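# Slide the menu fully into its holder, undamaged

## Task

Push the menu completely down into its holder, keeping it free of folds and creases, and leave the holder roughly where and how it stood.

## Robot and tools

Robot: two six-joint arms, left_arm and right_arm, each with a parallel two-finger gripper and a wrist camera. Per arm, joints are always listed as waist, shoulder, elbow, wrist pitch, wrist yaw, wrist roll, then the gripper. Stated joint ranges (rad): waist -2.618 to 3.054, shoulder 0.000 to 3.142, elbow 0.000 to 3.142, wrist pitch -1.571 to 1.571, wrist yaw -1.571 to 1.571, wrist roll -2.094 to 2.094. True ends may differ by up to 0.059 rad.

Frames: the scene frame has its origin on the table surface halfway between the nominal arm bases, +x pointing out over the table, +z up, left_arm on the +y side (image left/right does not follow these names). Calibrated bases: left_arm at (-0.009, +0.368, 0) m, right_arm at (-0.023, -0.306, 0) m, both essentially unrotated with +z up. Each arm reports end_effector_position (m) and end_effector_quat_wxyz in its own base frame; this point sits between the finger pads about 1 cm behind the tips. Fingers point along gripper +z and open along its y. Reported hand poses can be a few cm off, more at long reach. Fixed cameras (cam_high, cam_low) and the table use the scene frame; the wrist cameras (cam_left_wrist, cam_right_wrist) are given in their arm's base frame. All images are 672x504.

execute_actions(actions, cameras): actions is a list of actions; each action is a table of 0 to 15 rows, and each row is one 1/30 s step. Fewer than 15 rows means the final row is repeated to fill 15 steps. Every row is a single list of 14 numbers in [-1, 1] covering both arms, even when one arm is idle: left_arm's 6 joint values then its opening, then right_arm's 6 joint values and opening. Joint values are offsets, not poses, measured from the Joint targets as they stood when that action began (not from the previous row); repeating an offset in the next action moves the joint further. Scale: 1.0 equals 2.224 rad for waist, shoulder and elbow, 8.485 rad for the three wrist joints. Opening is absolute: +1 fully open, -1 closed. An action asking any joint to go more than 0.059 rad outside its range is rejected for both arms; a malformed action, or a bad first action, rejects the entire call. Empty actions just returns state and images. cameras selects images: omitted, null or ["all"] gives all, [] gives none, unknown names invalidate the call.

move(target, speed, blend, opening_speed, blocking, cameras): target is one 14-number row or a list of up to 15 rows in the same layout; every row's joint values are offsets from the Joint targets at the call's start, not from the preceding row. All joints travel together, so the gripper follows a curve, with no obstacle avoidance. speed is the peak rad/s of the joint with the longest travel (0.01 to 12.57, default 0.5), one value or one per target. blend (rad) rounds corners between listed targets. opening_speed (0.2 or more, per second on the -1..+1 scale) ramps gripper openings. Paths shorter than 0.5 s are stretched; longer than 10 s stop early. blocking=false returns after about 0.5 s while motion continues. The result adds a "move:" line: done, off_target (resting more than 0.035 rad from target), moving, held or fault, plus limits=held if steps were withheld. Neither done nor off_target tells you about contact.

wait(seconds): 0 to 10 s, arms hold their last command; a running move continues. stop(): brakes a running move; fast motion needs room to stop. zoom_image(camera, region): region [x0, y0, x1, y1] in pixels, up to 504x504, on the latest image of a camera included in the last result. read_manual(section): licence text only. finished_scene(scene): give the current scene number; it is final, so only call it once the menu rests fully inside the holder with nothing holding it.

Result lines: Joint positions (rad, with finger gap in m last; 0.094 m fully open), Joint velocities (may read within noise or be omitted), Joint targets (the base for your next offsets), Joint torques (N m, positive toward larger angles; first three wrap at ±28), grip_measured (same scale as opening, can read a few mm off), Tool commands, and step readings for action calls. "joint sent to its limit" means a joint was clipped at its real end; "joint command not followed" means the clearance check altered targets. MOTOR HOT appears from 75 °C; at 90 °C an OVER-TEMPERATURE FAULT folds that arm away for the rest of the scene.

Motion notes: per step each joint target stays within 0.339 rad (big joints) or 2.2 rad (wrist) of the measured angle, and targets placing the gripper over 200 mm from its current position are scaled back, so large offsets take several actions. Friction and weight can leave joints short; tiny turns may not happen. To keep a gripper unchanged, resend its current opening, since 0 is a real command. To release a push or recover a dragged arm, command targets back past the measured positions.

Care: the menu is thin and bendable, so grip it gently (close slowly, stopping a bit below the first-touch reading) and slide rather than force it. Do not knock or drag the holder. Avoid fast contacts, hard presses, releasing things while moving, and any contact between the two arms or one gripper closing on the other's fingers. Nothing may fall or be left off the table. Avoid holding the arms stretched out or pushing into unreachable poses, which heats motors. Occasionally a loose object gets nudged by itself.

Each tool is called as name([rows], argument=value, ...), one row to a line, values as JSON.

## Session

execute_actions(actions=[])

Scene clock: 0.00 s.
left_arm: end_effector_position=(+0.4260, -0.2932, +0.3544) grip_measured=-0.984 end_effector_quat_wxyz=(+0.650, +0.295, +0.629, -0.307) | right_arm: end_effector_position=(+0.3788, +0.0000, +0.4022) grip_measured=+1.000 end_effector_quat_wxyz=(+0.707, +0.000, +0.707, +0.000)
Joint positions: left_arm=[-0.47 1.612 1.246 0.403 0.408 -0.017 0.001] | right_arm=[0 1.047 1.047 0 0 0 0.094]
Joint velocities: within noise
Joint torques (N m): no reading
Motor temperatures (°C): left_arm=[28 39 47 50 24 25 27] | right_arm=[26 41 45 46 24 25 30]
Heat: left arm: 50 °C; right arm: 46 °C.
Joint targets: left_arm=[-0.470 1.603 1.257 0.405 0.408 -0.017] | right_arm=[0.000 1.043 1.057 0.004 0.000 0.000]
Tool commands: left_gripper/opening=-1.0 right_gripper/opening=+1.0

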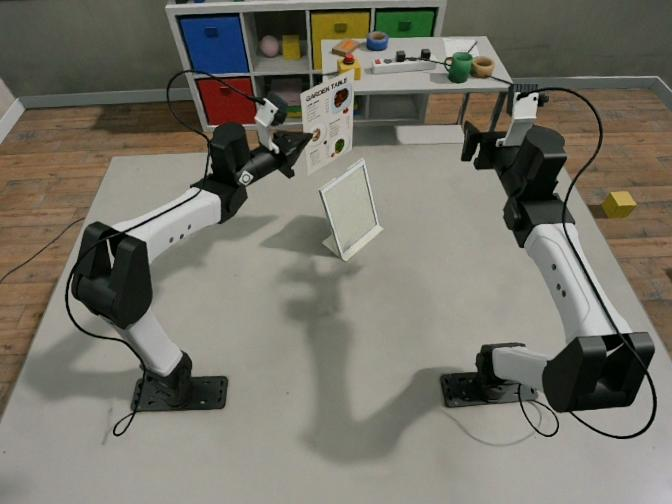

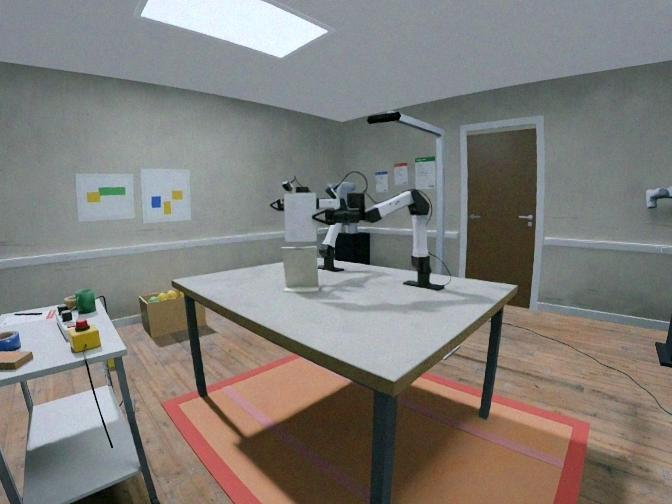

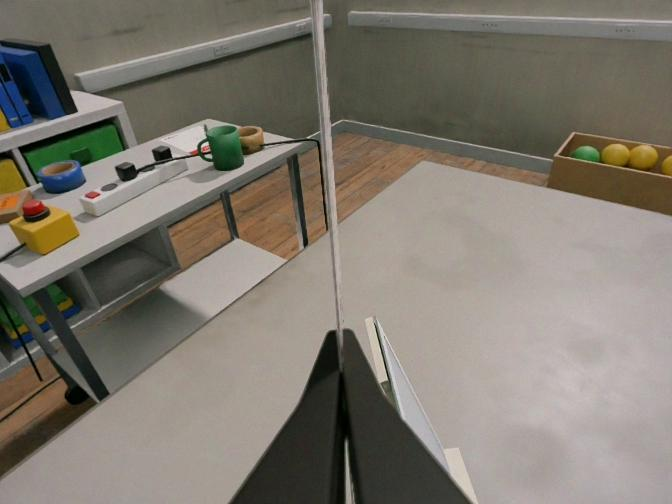

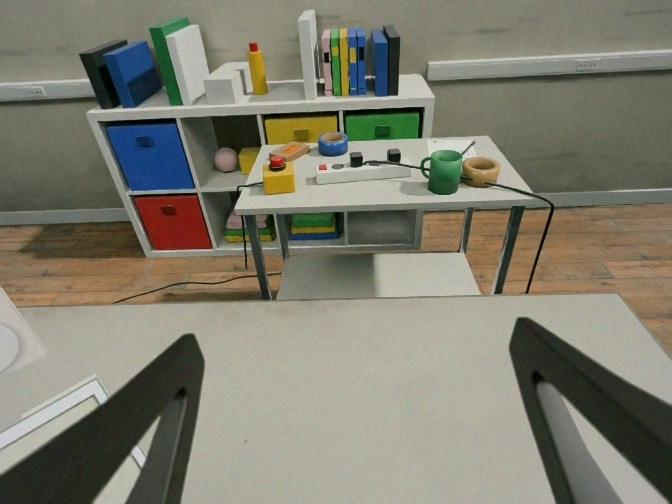

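zoom_image(camera="cam_high", region=[260, 60, 420, 280])

zoom_image(camera="cam_low", region=[250, 160, 390, 310])

zoom_image(camera="cam_left_wrist", region=[230, 240, 500, 504])

zoom_image(camera="cam_right_wrist", region=[0, 250, 220, 504])

Scaled by 2.291 (camera's finer frame: 960x720).

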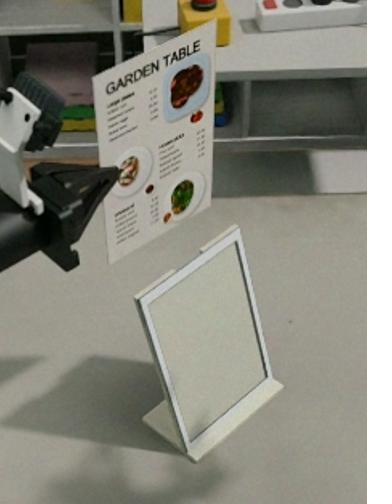

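Scaled by 3.360 (camera's finer frame: 960x720).

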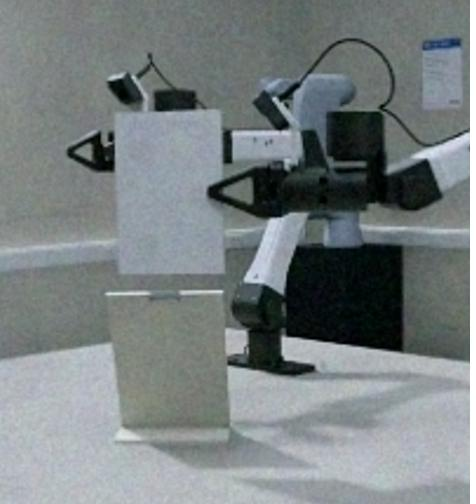

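Scaled by 1.867 (camera's finer frame: 960x720).

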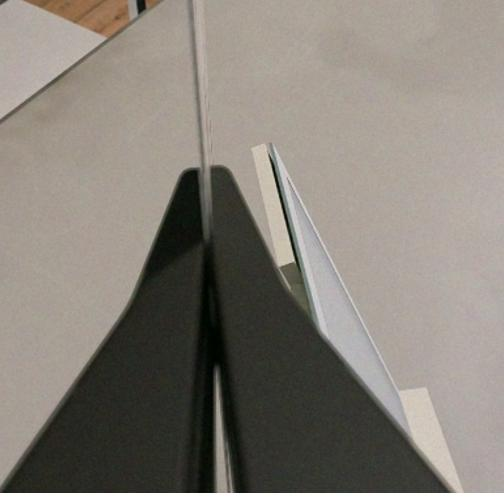

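Scaled by 1.984 (camera's finer frame: 960x720).

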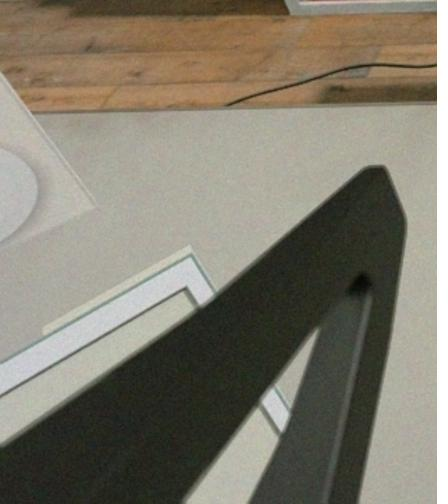

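move(target=[0.0246,0.0728,0.063,-0.0018,0.0057,-0.0416,-1,0,0,0,0,0,0,1])

zoom_image(camera="cam_left_wrist", region=[230, 240, 500, 504])

zoom_image(camera="cam_high", region=[260, 60, 420, 280])

Scene clock: 39.57 s.
left_arm: end_effector_position=(+0.4690, -0.2910, +0.3378) grip_measured=-0.985 end_effector_quat_wxyz=(+0.583, +0.177, +0.681, -0.406) | right_arm: end_effector_position=(+0.3788, +0.0000, +0.4022) grip_measured=+1.000 end_effector_quat_wxyz=(+0.707, +0.000, +0.707, +0.000)
Joint positions: left_arm=[-0.422 1.754 1.365 0.4 0.441 -0.359 0.001] | right_arm=[0 1.047 1.047 0 0 0 0.094]
Joint torques (N m): left_arm=[0.66 -6.35 10.95 1.9 0.29 0.01] | right_arm=[-0.51 -3.85 7.15 2.35 0.06 -0.02]
Heat: left arm: 54 °C; right arm: 48 °C.
Joint targets: left_arm=[-0.416 1.765 1.397 0.390 0.457 -0.370] | right_arm=[0.000 1.043 1.057 0.004 0.000 0.000]
move: done
cam_left_wrist: T_world_to_cam=[[-0.74008, -0.607108, 0.289312, 0.0738265], [-0.545736, 0.290752, -0.785898, 0.638705], [0.393007, -0.739516, -0.5465, -0.105064], [0, 0, 0, 1]] pos_world=[0.444492, -0.218581, 0.42318]

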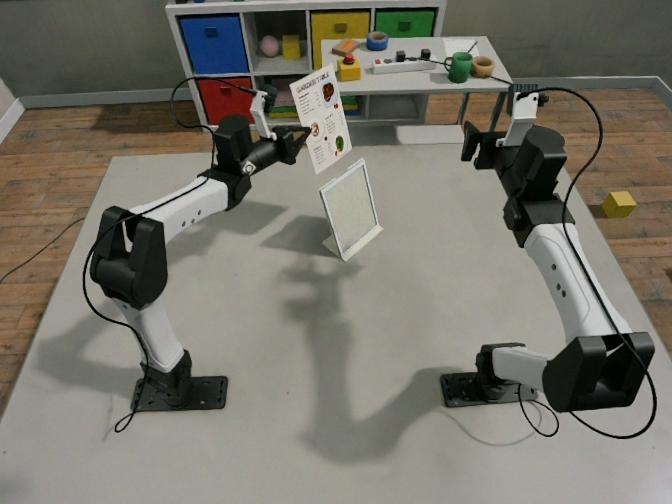

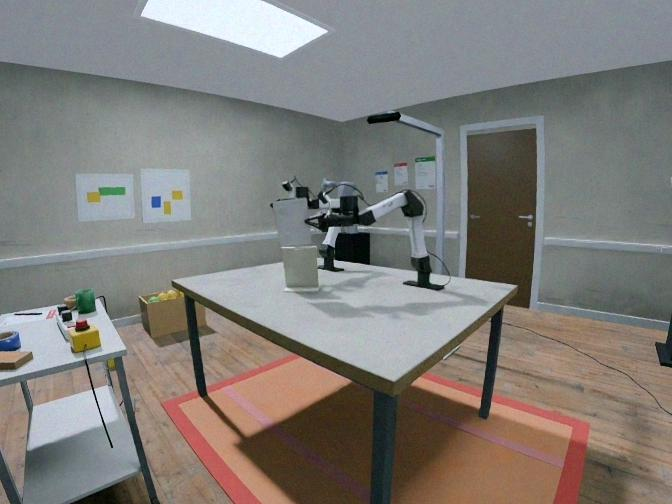

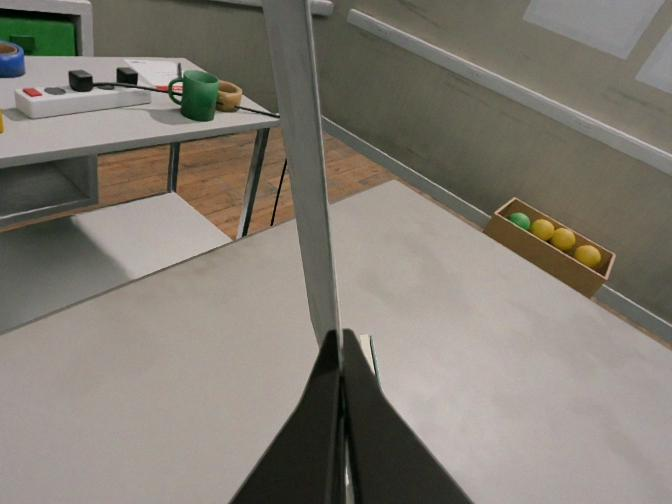

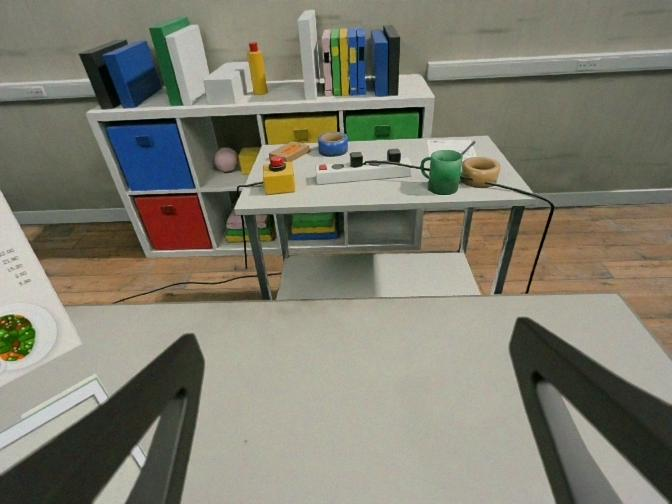

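Scaled by 1.867 (camera's finer frame: 960x720).

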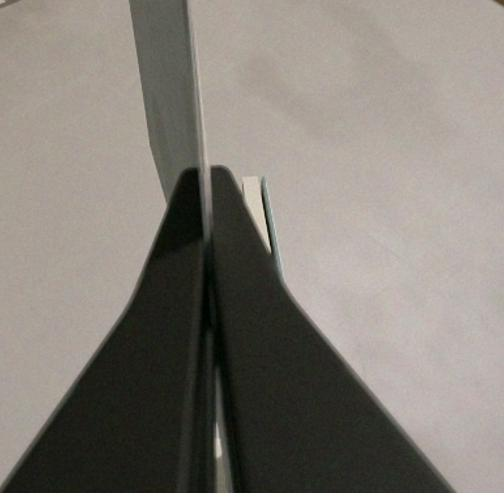

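Scaled by 2.291 (camera's finer frame: 960x720).

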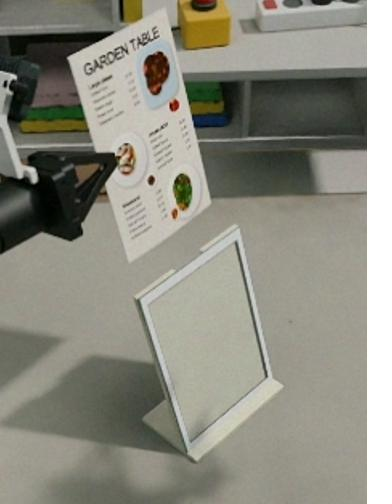

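move(target=[0,0,0,0,0,0,-1,-0.135,0.515,0.411,0.0273,-0.1827,0,1], speed=0.9, cameras=["cam_right_wrist","cam_high"])

zoom_image(camera="cam_right_wrist", region=[0, 0, 340, 380])

Scene clock: 58.33 s.
left_arm: end_effector_position=(+0.4687, -0.2912, +0.3378) grip_measured=-0.985 end_effector_quat_wxyz=(+0.582, +0.177, +0.681, -0.407) | right_arm: end_effector_position=(+0.5317, +0.0161, +0.3289) grip_measured=+1.000 end_effector_quat_wxyz=(+0.573, -0.405, +0.580, +0.414)
Joint positions: left_arm=[-0.422 1.754 1.365 0.4 0.443 -0.36 0.001] | right_arm=[-0.298 2.179 1.939 0.225 -1.534 0 0.094]
Joint torques (N m): left_arm=[0.66 -6.35 10.93 1.9 0.3 0.01] | right_arm=[-0.65 -13.27 8.64 1.62 -0.16 -0.03]
Motor temperatures (°C): left_arm=[27 44 53 53 24 24 28] | right_arm=[25 39 46 47 23 25 29]
Heat: left arm: 53 °C; right arm: 47 °C.
Joint targets: left_arm=[-0.416 1.765 1.397 0.390 0.457 -0.370] | right_arm=[-0.300 2.189 1.971 0.236 -1.550 0.000]
move: done
cam_right_wrist: T_world_to_cam=[[0.938321, -0.338568, -0.0701787, -0.467545], [-0.252885, -0.533567, -0.807066, 0.439703], [0.235802, 0.775034, -0.586277, 0.166395], [0, 0, 0, 1]] pos_world=[0.510666, -0.0526465, 0.419611]
Images, in order (width x height): cam_high 672x504, cam_right_wrist 672x504.

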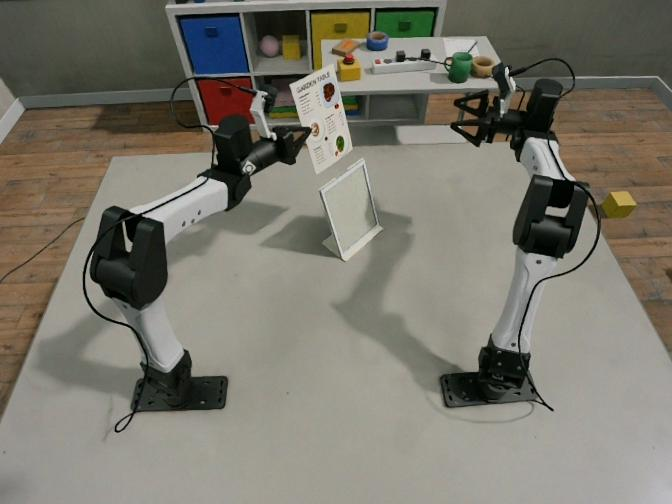

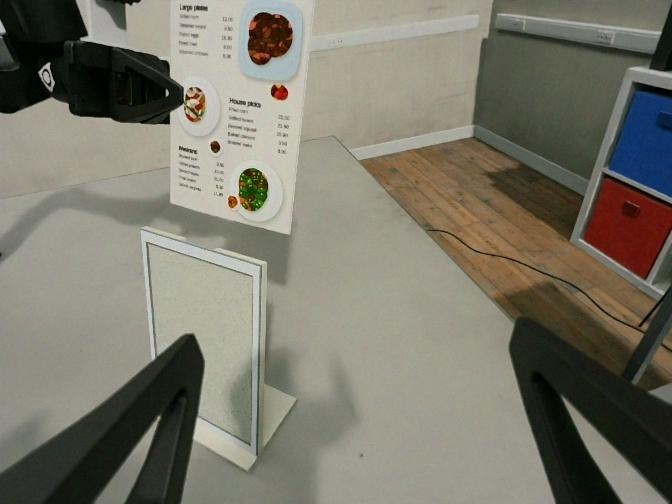

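Scaled by 1.326 (camera's finer frame: 960x720).

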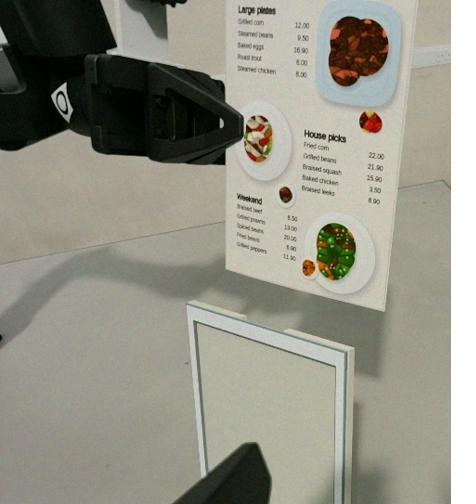

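zoom_image(camera="cam_right_wrist", region=[130, 190, 300, 300])

zoom_image(camera="cam_right_wrist", region=[210, 240, 300, 310])

zoom_image(camera="cam_right_wrist", region=[200, 370, 300, 470])

Scaled by 2.965 (camera's finer frame: 960x720).

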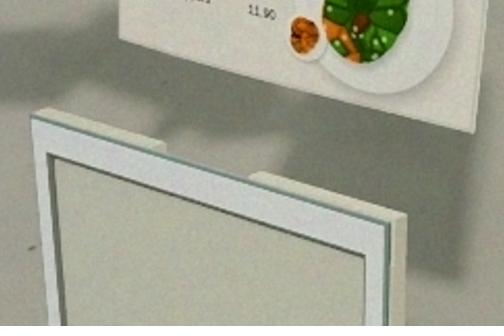

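Scaled by 5.600 (camera's finer frame: 960x720).

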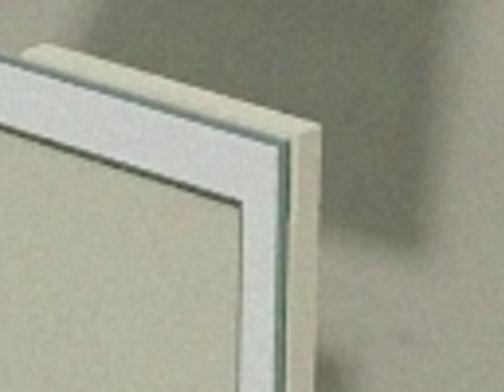

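Scaled by 5.040 (camera's finer frame: 960x720).

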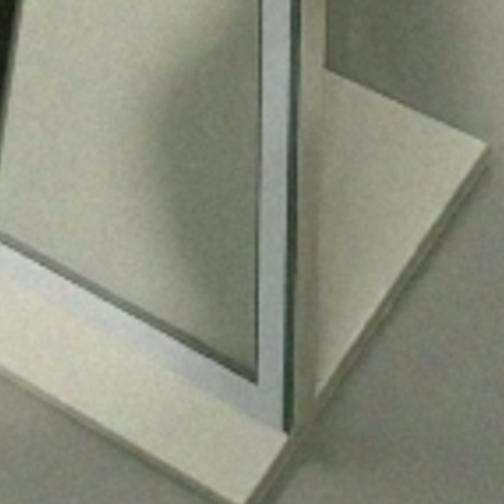

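move(target=[-0.0198,-0.0411,-0.0737,0.0229,-0.005,0.0033,-1,0,0,0,0,0,0,1], cameras=["cam_right_wrist","cam_high","cam_left_wrist"])

zoom_image(camera="cam_right_wrist", region=[100, 130, 320, 300])

zoom_image(camera="cam_high", region=[260, 60, 420, 280])

zoom_image(camera="cam_left_wrist", region=[230, 240, 500, 504])

Scene clock: 82.13 s.
left_arm: end_effector_position=(+0.4445, -0.2973, +0.3418) grip_measured=-0.985 end_effector_quat_wxyz=(+0.610, +0.192, +0.647, -0.416) | right_arm: end_effector_position=(+0.5315, +0.0162, +0.3290) grip_measured=+1.000 end_effector_quat_wxyz=(+0.573, -0.406, +0.579, +0.414)
Joint positions: left_arm=[-0.455 1.703 1.24 0.562 0.43 -0.351 0.001] | right_arm=[-0.298 2.179 1.939 0.226 -1.535 0 0.094]
Joint torques (N m): left_arm=[-0.43 -9.01 7.38 2.17 -0.04 0.19] | right_arm=[-0.68 -13.29 8.64 1.61 -0.14 -0.03]
Motor temperatures (°C): left_arm=[26 44 55 53 24 24 28] | right_arm=[25 43 46 44 23 25 28]
Heat: left arm: 55 °C; right arm: 46 °C.
Joint targets: left_arm=[-0.460 1.674 1.233 0.584 0.414 -0.342] | right_arm=[-0.300 2.189 1.971 0.236 -1.550 0.000]
move: done
cam_left_wrist: T_world_to_cam=[[-0.775835, -0.58178, 0.244154, 0.0896572], [-0.47014, 0.275001, -0.838656, 0.610075], [0.420771, -0.765445, -0.486873, -0.138505], [0, 0, 0, 1]] pos_world=[0.414659, -0.221628, 0.422318]
cam_right_wrist: T_world_to_cam=[[0.938805, -0.337455, -0.0690641, -0.468008], [-0.251373, -0.534128, -0.807167, 0.438978], [0.235493, 0.775133, -0.586269, 0.166659], [0, 0, 0, 1]] pos_world=[0.510468, -0.0526438, 0.419713]
Images, in order (width x height): cam_high 672x504, cam_left_wrist 672x504, cam_right_wrist 672x504.

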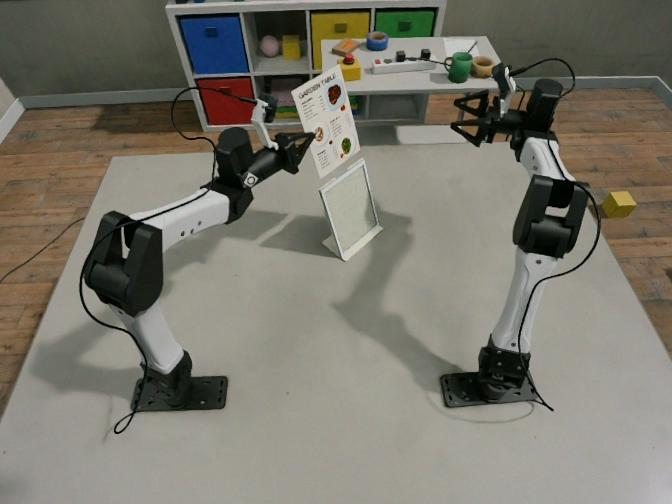

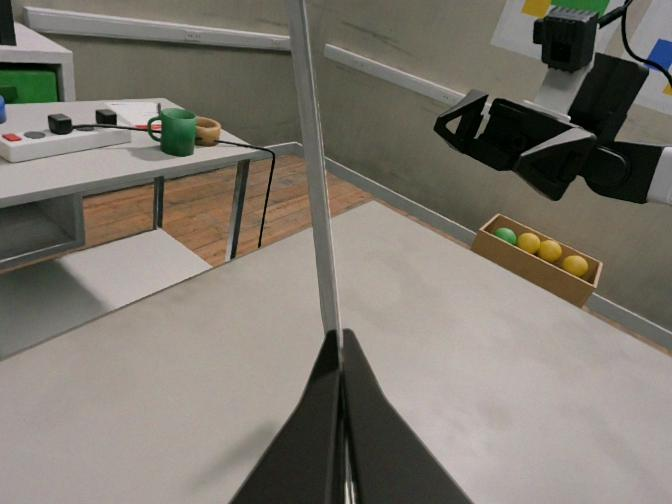

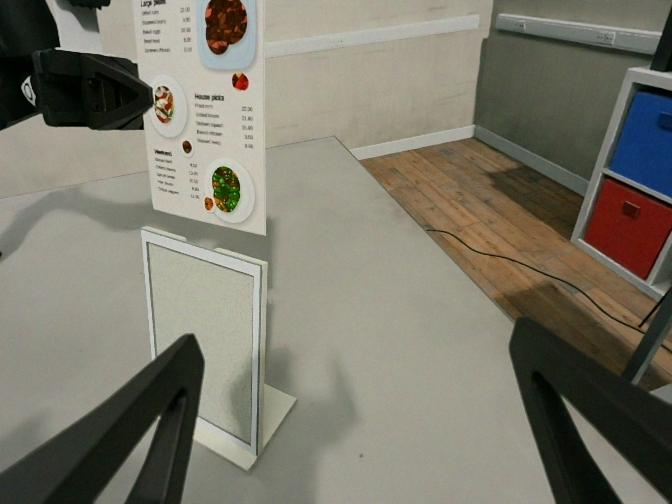

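Scaled by 2.291 (camera's finer frame: 960x720).

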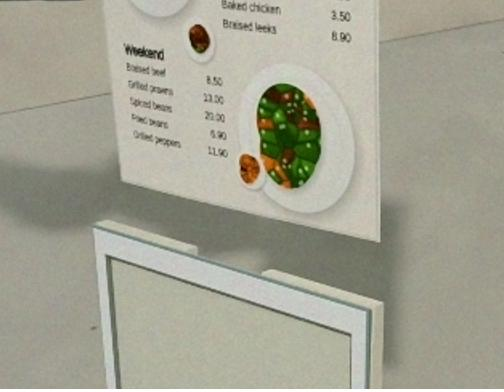

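Scaled by 2.291 (camera's finer frame: 960x720).

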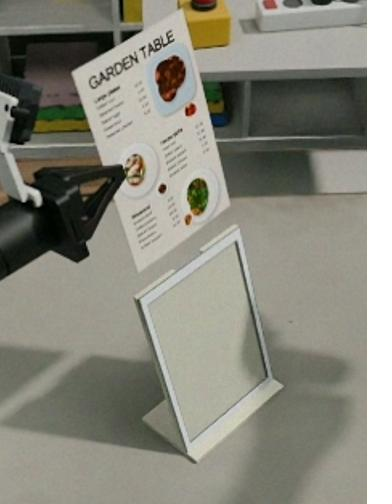

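Scaled by 1.867 (camera's finer frame: 960x720).

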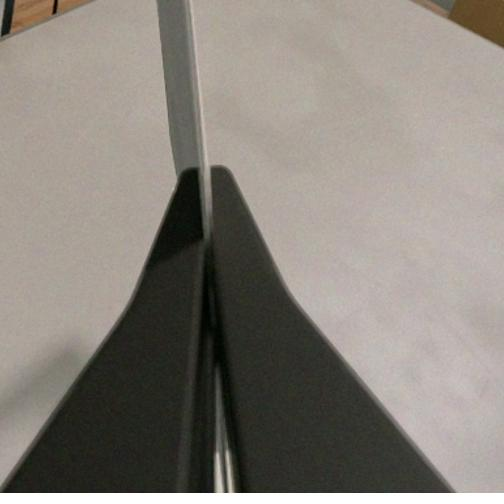

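move(target=[0.0081,-0.0063,-0.0567,0.0239,0.0081,-0.0052,-1,0,0,0,0,0,0,1], speed=0.3, cameras=["cam_right_wrist","cam_high"])

zoom_image(camera="cam_right_wrist", region=[100, 130, 320, 300])

zoom_image(camera="cam_high", region=[290, 110, 410, 220])

Scene clock: 101.77 s.
left_arm: end_effector_position=(+0.4287, -0.2930, +0.3343) grip_measured=-0.985 end_effector_quat_wxyz=(+0.627, +0.201, +0.614, -0.436) | right_arm: end_effector_position=(+0.5315, +0.0162, +0.3290) grip_measured=+1.000 end_effector_quat_wxyz=(+0.573, -0.406, +0.579, +0.414)
Joint positions: left_arm=[-0.45 1.692 1.114 0.765 0.467 -0.375 0.001] | right_arm=[-0.298 2.179 1.939 0.227 -1.535 0 0.094]
Joint torques (N m): left_arm=[0.84 -8.94 7.06 2.11 0.3 -0.02] | right_arm=[-0.65 -13.31 8.62 1.61 -0.14 -0.03]
Motor temperatures (°C): left_arm=[26 47 54 56 24 24 28] | right_arm=[25 46 47 43 23 25 28]
Heat: left arm: 56 °C; right arm: 47 °C.
Joint targets: left_arm=[-0.442 1.659 1.107 0.787 0.483 -0.386] | right_arm=[-0.300 2.189 1.971 0.236 -1.550 0.000]
move: done
cam_right_wrist: T_world_to_cam=[[0.938789, -0.337575, -0.0686941, -0.468127], [-0.251152, -0.534189, -0.807196, 0.438928], [0.235794, 0.775039, -0.586273, 0.166426], [0, 0, 0, 1]] pos_world=[0.510468, -0.0525442, 0.419714]
Images, in order (width x height): cam_high 672x504, cam_right_wrist 672x504.

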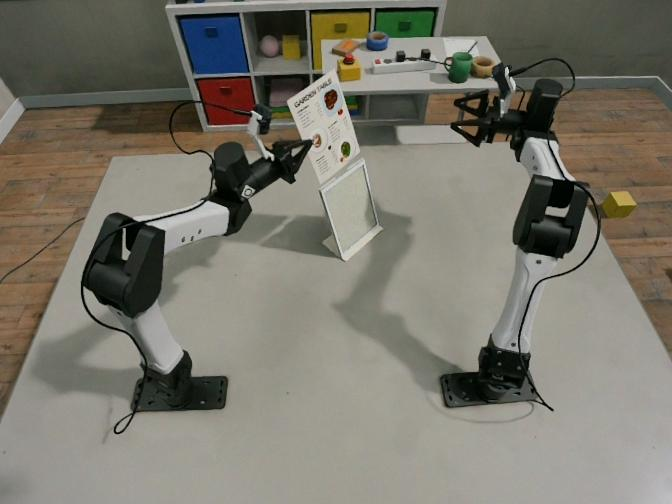

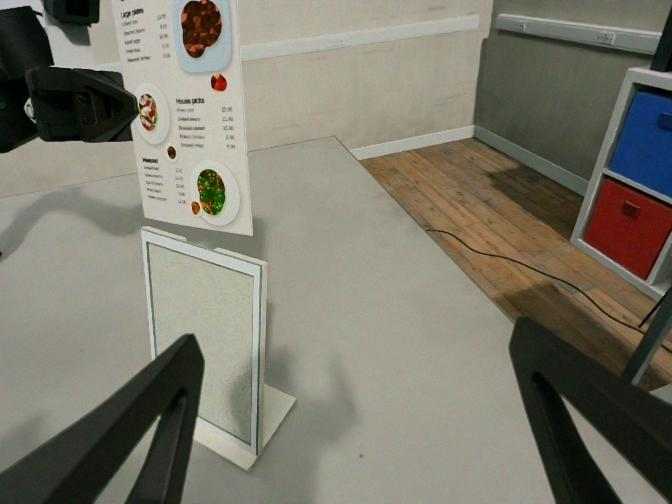

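Scaled by 2.291 (camera's finer frame: 960x720).

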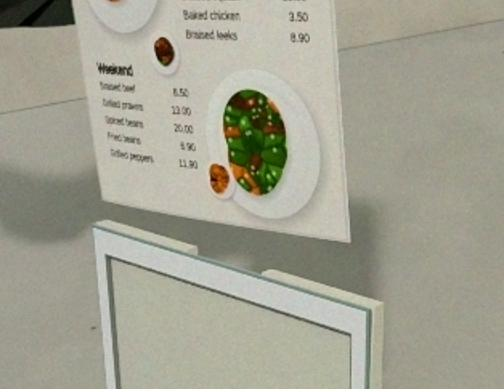

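Scaled by 4.200 (camera's finer frame: 960x720).

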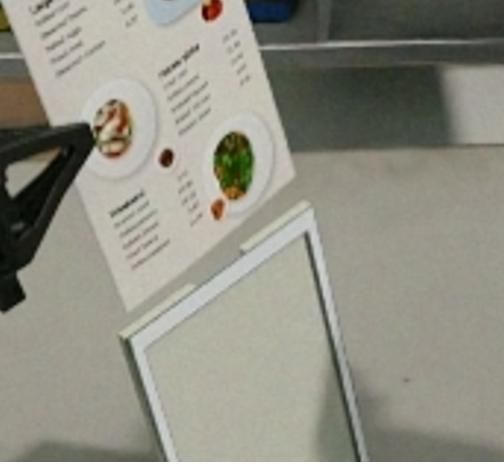

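move(target=[-0.0085,0.0252,-0.0166,0.0058,-0.0045,0,-1,0,0,0,0,0,0,1], speed=0.1, cameras=["cam_right_wrist","cam_high"])

zoom_image(camera="cam_right_wrist", region=[110, 180, 290, 290])

zoom_image(camera="cam_high", region=[290, 110, 410, 220])

Scene clock: 111.67 s.
left_arm: end_effector_position=(+0.4286, -0.2918, +0.3218) grip_measured=-0.985 end_effector_quat_wxyz=(+0.628, +0.198, +0.615, -0.434) | right_arm: end_effector_position=(+0.5315, +0.0162, +0.3290) grip_measured=+1.000 end_effector_quat_wxyz=(+0.573, -0.406, +0.579, +0.414)
Joint positions: left_arm=[-0.45 1.705 1.077 0.814 0.461 -0.376 0.001] | right_arm=[-0.298 2.179 1.939 0.227 -1.535 0 0.094]
Joint torques (N m): left_arm=[-1.05 -5.63 6.99 2.1 -0.1 0] | right_arm=[-0.68 -13.29 8.61 1.61 -0.13 -0.03]
Motor temperatures (°C): left_arm=[26 48 54 56 24 24 28] | right_arm=[25 47 47 42 23 25 28]
Heat: left arm: 56 °C; right arm: 47 °C.
Joint targets: left_arm=[-0.461 1.716 1.070 0.836 0.445 -0.386] | right_arm=[-0.300 2.189 1.971 0.236 -1.550 0.000]
move: done
cam_right_wrist: T_world_to_cam=[[0.938789, -0.337575, -0.0686941, -0.468127], [-0.251152, -0.534189, -0.807196, 0.438928], [0.235794, 0.775039, -0.586273, 0.166426], [0, 0, 0, 1]] pos_world=[0.510468, -0.0525442, 0.419714]
Images, in order (width x height): cam_high 672x504, cam_right_wrist 672x504.

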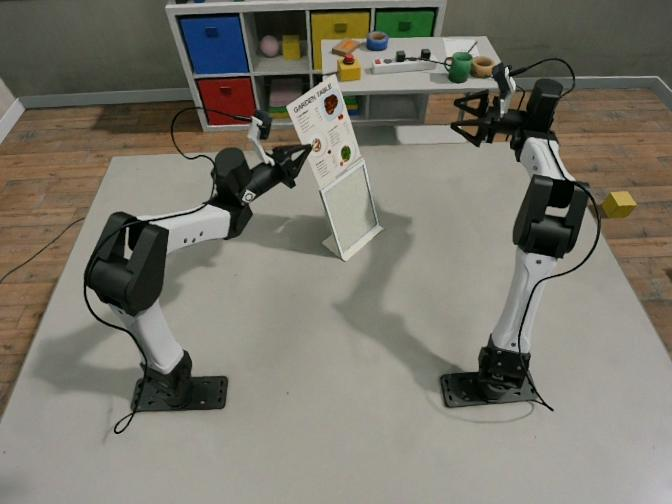

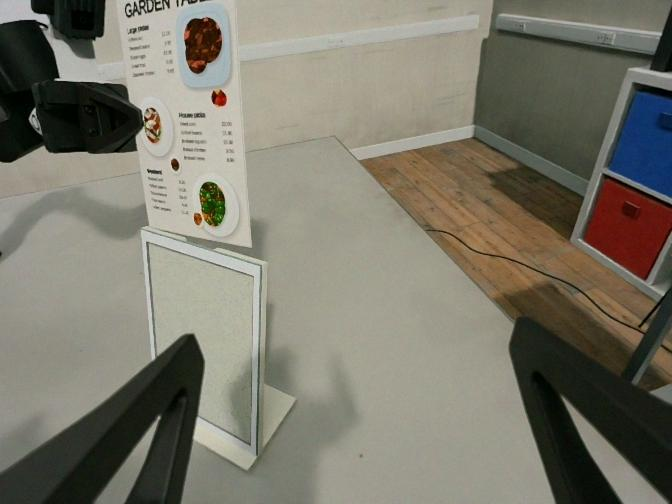

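Scaled by 2.800 (camera's finer frame: 960x720).

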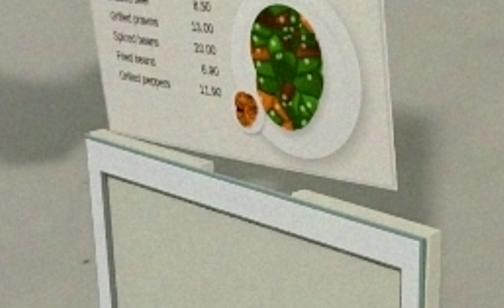

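Scaled by 4.200 (camera's finer frame: 960x720).

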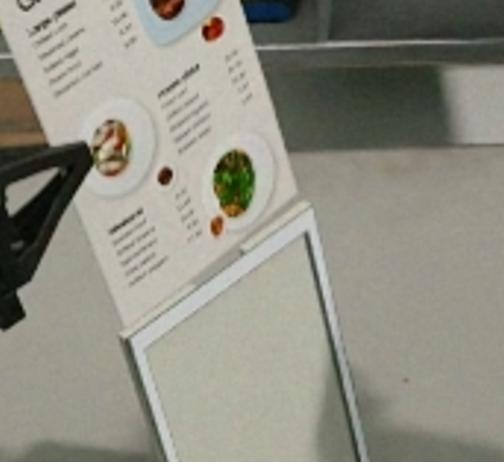

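zoom_image(camera="cam_right_wrist", region=[130, 210, 200, 260])

zoom_image(camera="cam_high", region=[305, 165, 375, 215])

zoom_image(camera="cam_low", region=[260, 190, 340, 300])

Scaled by 7.200 (camera's finer frame: 960x720).

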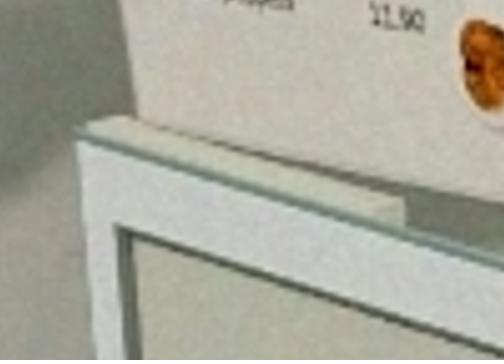

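Scaled by 7.200 (camera's finer frame: 960x720).

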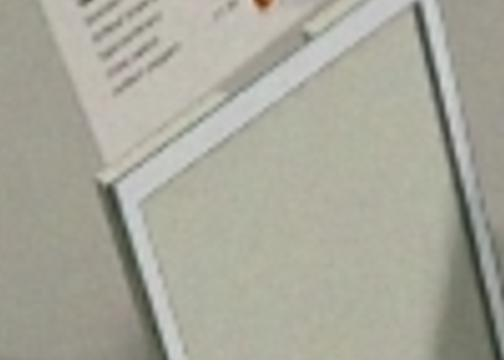

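This scene's latest camera images include none from cam_low. They are from: cam_high, cam_right_wrist. cam_low's image comes with the result of a call that names it in "cameras".

move(target=[-0.0045,-0.0292,0.0247,-0.0084,-0.0018,0,-1,0,0,0,0,0,0,1], speed=0.1, cameras=["cam_right_wrist","cam_high","cam_low"])

zoom_image(camera="cam_right_wrist", region=[120, 180, 280, 280])

zoom_image(camera="cam_high", region=[305, 145, 375, 215])

zoom_image(camera="cam_low", region=[260, 190, 340, 300])

Scene clock: 126.27 s.
left_arm: end_effector_position=(+0.4240, -0.2941, +0.3372) grip_measured=-0.985 end_effector_quat_wxyz=(+0.632, +0.197, +0.610, -0.435) | right_arm: end_effector_position=(+0.5315, +0.0162, +0.3290) grip_measured=+1.000 end_effector_quat_wxyz=(+0.573, -0.406, +0.579, +0.414)
Joint positions: left_arm=[-0.462 1.678 1.098 0.778 0.445 -0.377 0.001] | right_arm=[-0.298 2.179 1.939 0.227 -1.535 0 0.094]
Joint torques (N m): left_arm=[-0.79 -8.44 10.04 1.77 -0.09 0] | right_arm=[-0.68 -13.29 8.64 1.61 -0.13 -0.02]
Motor temperatures (°C): left_arm=[26 46 54 57 24 24 28] | right_arm=[25 48 47 42 23 25 27]
Heat: left arm: 57 °C; right arm: 48 °C.
Joint targets: left_arm=[-0.471 1.650 1.125 0.765 0.430 -0.386] | right_arm=[-0.300 2.189 1.971 0.236 -1.550 0.000]
move: done
cam_right_wrist: T_world_to_cam=[[0.938789, -0.337575, -0.0686941, -0.468127], [-0.251152, -0.534189, -0.807196, 0.438928], [0.235794, 0.775039, -0.586273, 0.166426], [0, 0, 0, 1]] pos_world=[0.510468, -0.0525442, 0.419714]
Images, in order (width x height): cam_high 672x504, cam_low 672x504, cam_right_wrist 672x504.

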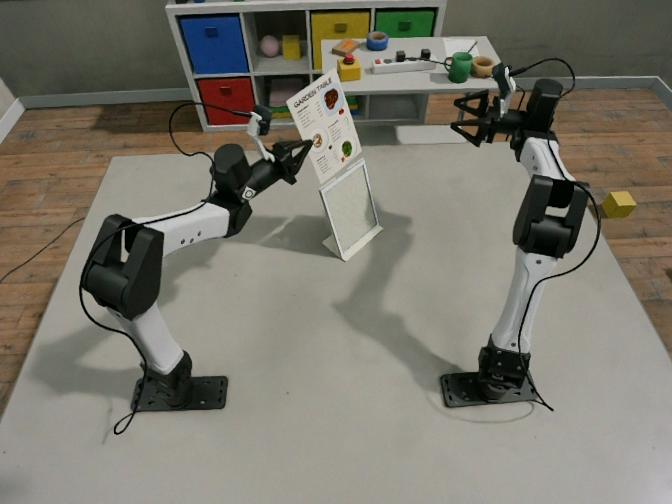

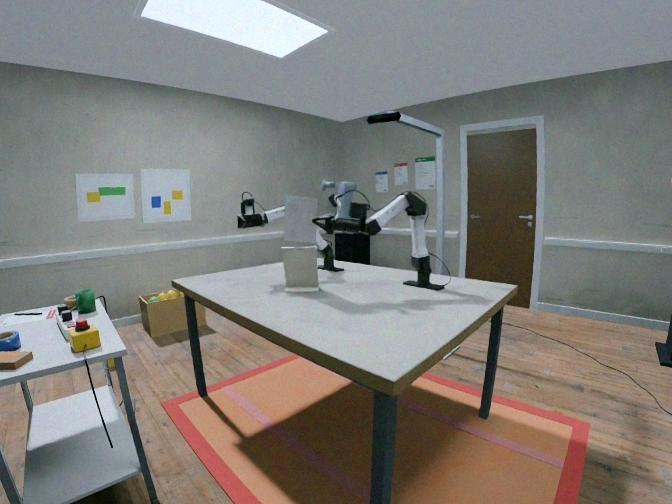

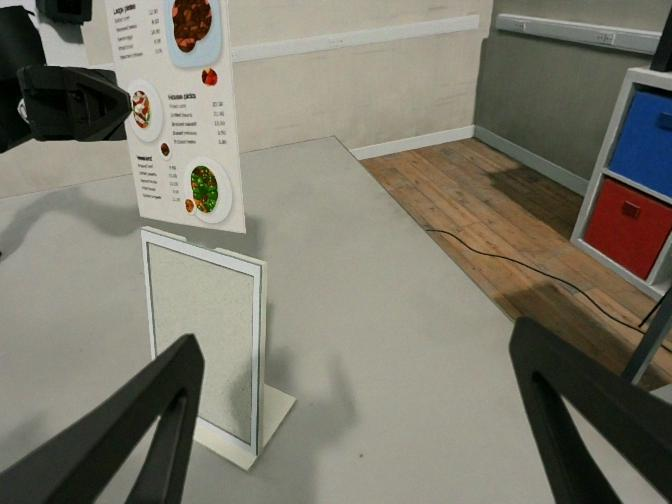

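Scaled by 3.150 (camera's finer frame: 960x720).

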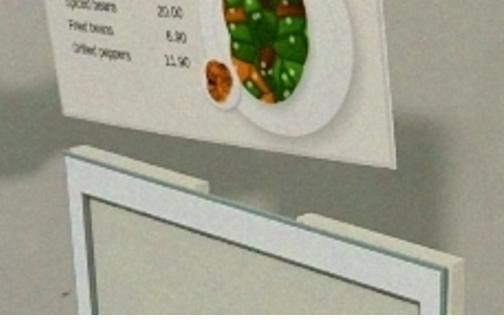

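Scaled by 7.200 (camera's finer frame: 960x720).

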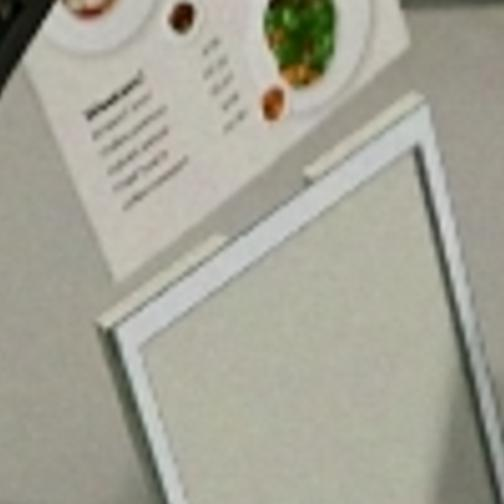

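Scaled by 4.582 (camera's finer frame: 960x720).

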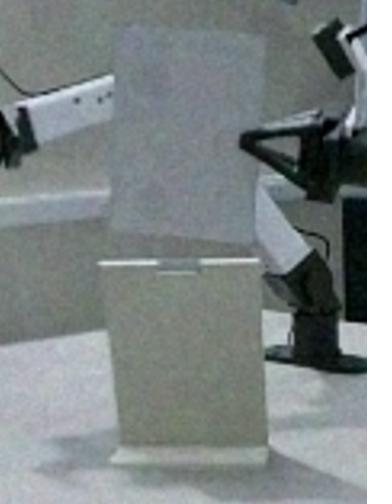

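move(target=[0,0.0292,-0.0229,0.0092,0,0,-1,0,0,0,0,0,0,1], speed=0.1, cameras=["cam_right_wrist","cam_high","cam_low"])

zoom_image(camera="cam_right_wrist", region=[120, 180, 280, 280])

zoom_image(camera="cam_high", region=[305, 145, 375, 215])

zoom_image(camera="cam_right_wrist", region=[130, 210, 200, 260])

zoom_image(camera="cam_low", region=[270, 225, 330, 265])

Scene clock: 136.93 s.
left_arm: end_effector_position=(+0.4273, -0.2954, +0.3244) grip_measured=-0.985 end_effector_quat_wxyz=(+0.631, +0.196, +0.612, -0.435) | right_arm: end_effector_position=(+0.5315, +0.0162, +0.3290) grip_measured=+1.000 end_effector_quat_wxyz=(+0.573, -0.406, +0.579, +0.414)
Joint positions: left_arm=[-0.462 1.706 1.08 0.821 0.444 -0.377 0.001] | right_arm=[-0.298 2.179 1.939 0.227 -1.535 0 0.094]
Joint torques (N m): left_arm=[-0.8 -5.75 7.1 2.1 -0.08 0] | right_arm=[-0.64 -13.29 8.62 1.61 -0.14 -0.02]
Motor temperatures (°C): left_arm=[26 46 55 55 24 23 28] | right_arm=[25 48 47 41 23 25 27]
Heat: left arm: 55 °C; right arm: 48 °C.
Joint targets: left_arm=[-0.471 1.715 1.074 0.843 0.430 -0.386] | right_arm=[-0.300 2.189 1.971 0.236 -1.550 0.000]
move: done
cam_right_wrist: T_world_to_cam=[[0.938789, -0.337575, -0.0686941, -0.468127], [-0.251152, -0.534189, -0.807196, 0.438928], [0.235794, 0.775039, -0.586273, 0.166426], [0, 0, 0, 1]] pos_world=[0.510468, -0.0525442, 0.419714]
Images, in order (width x height): cam_high 672x504, cam_low 672x504, cam_right_wrist 672x504.

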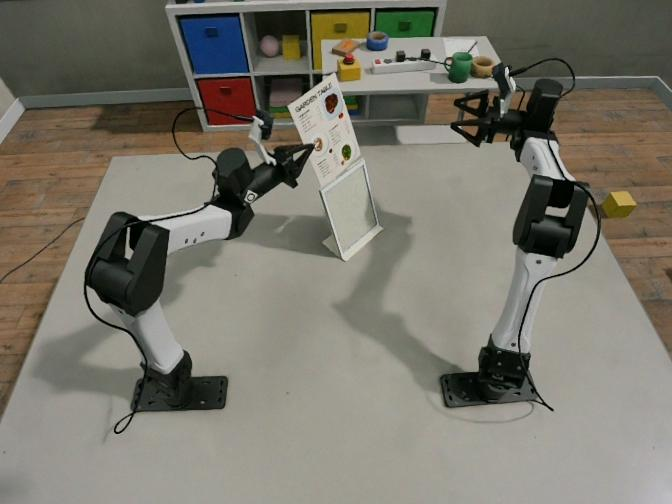

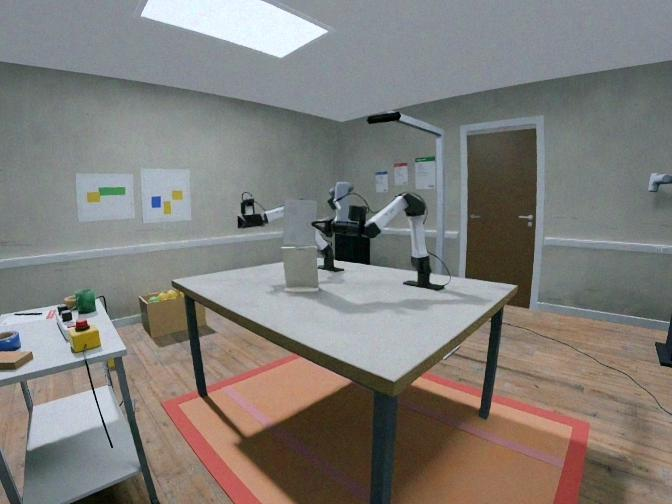

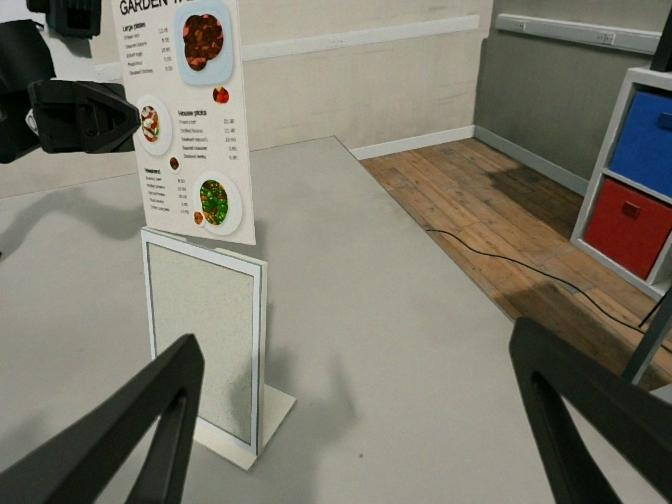

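Scaled by 3.150 (camera's finer frame: 960x720).

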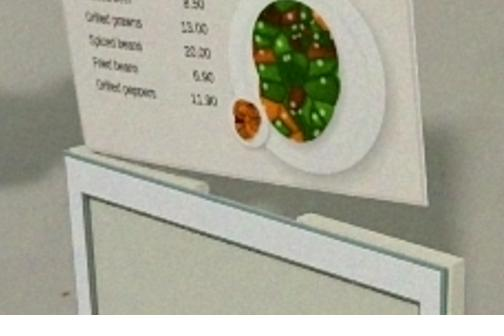

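Scaled by 7.200 (camera's finer frame: 960x720).

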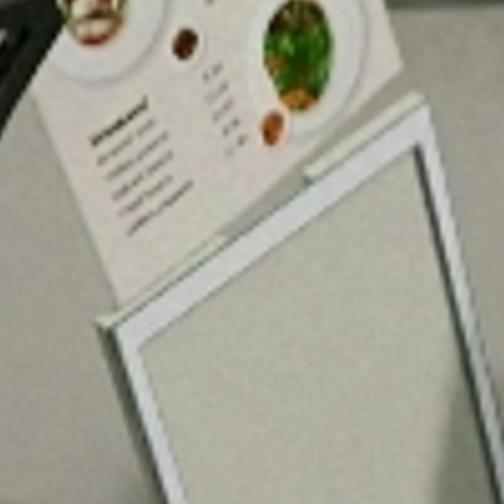

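Scaled by 7.200 (camera's finer frame: 960x720).

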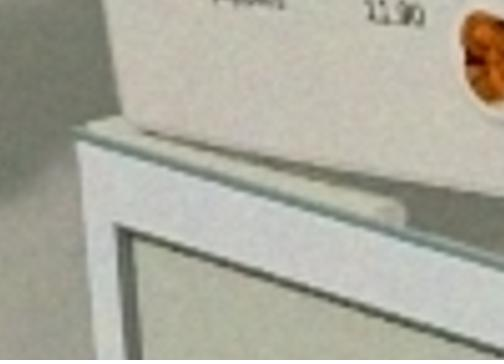

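Scaled by 8.400 (camera's finer frame: 960x720).

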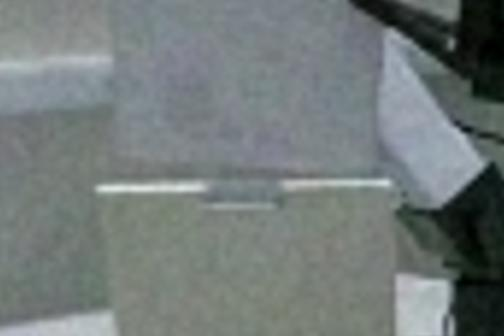

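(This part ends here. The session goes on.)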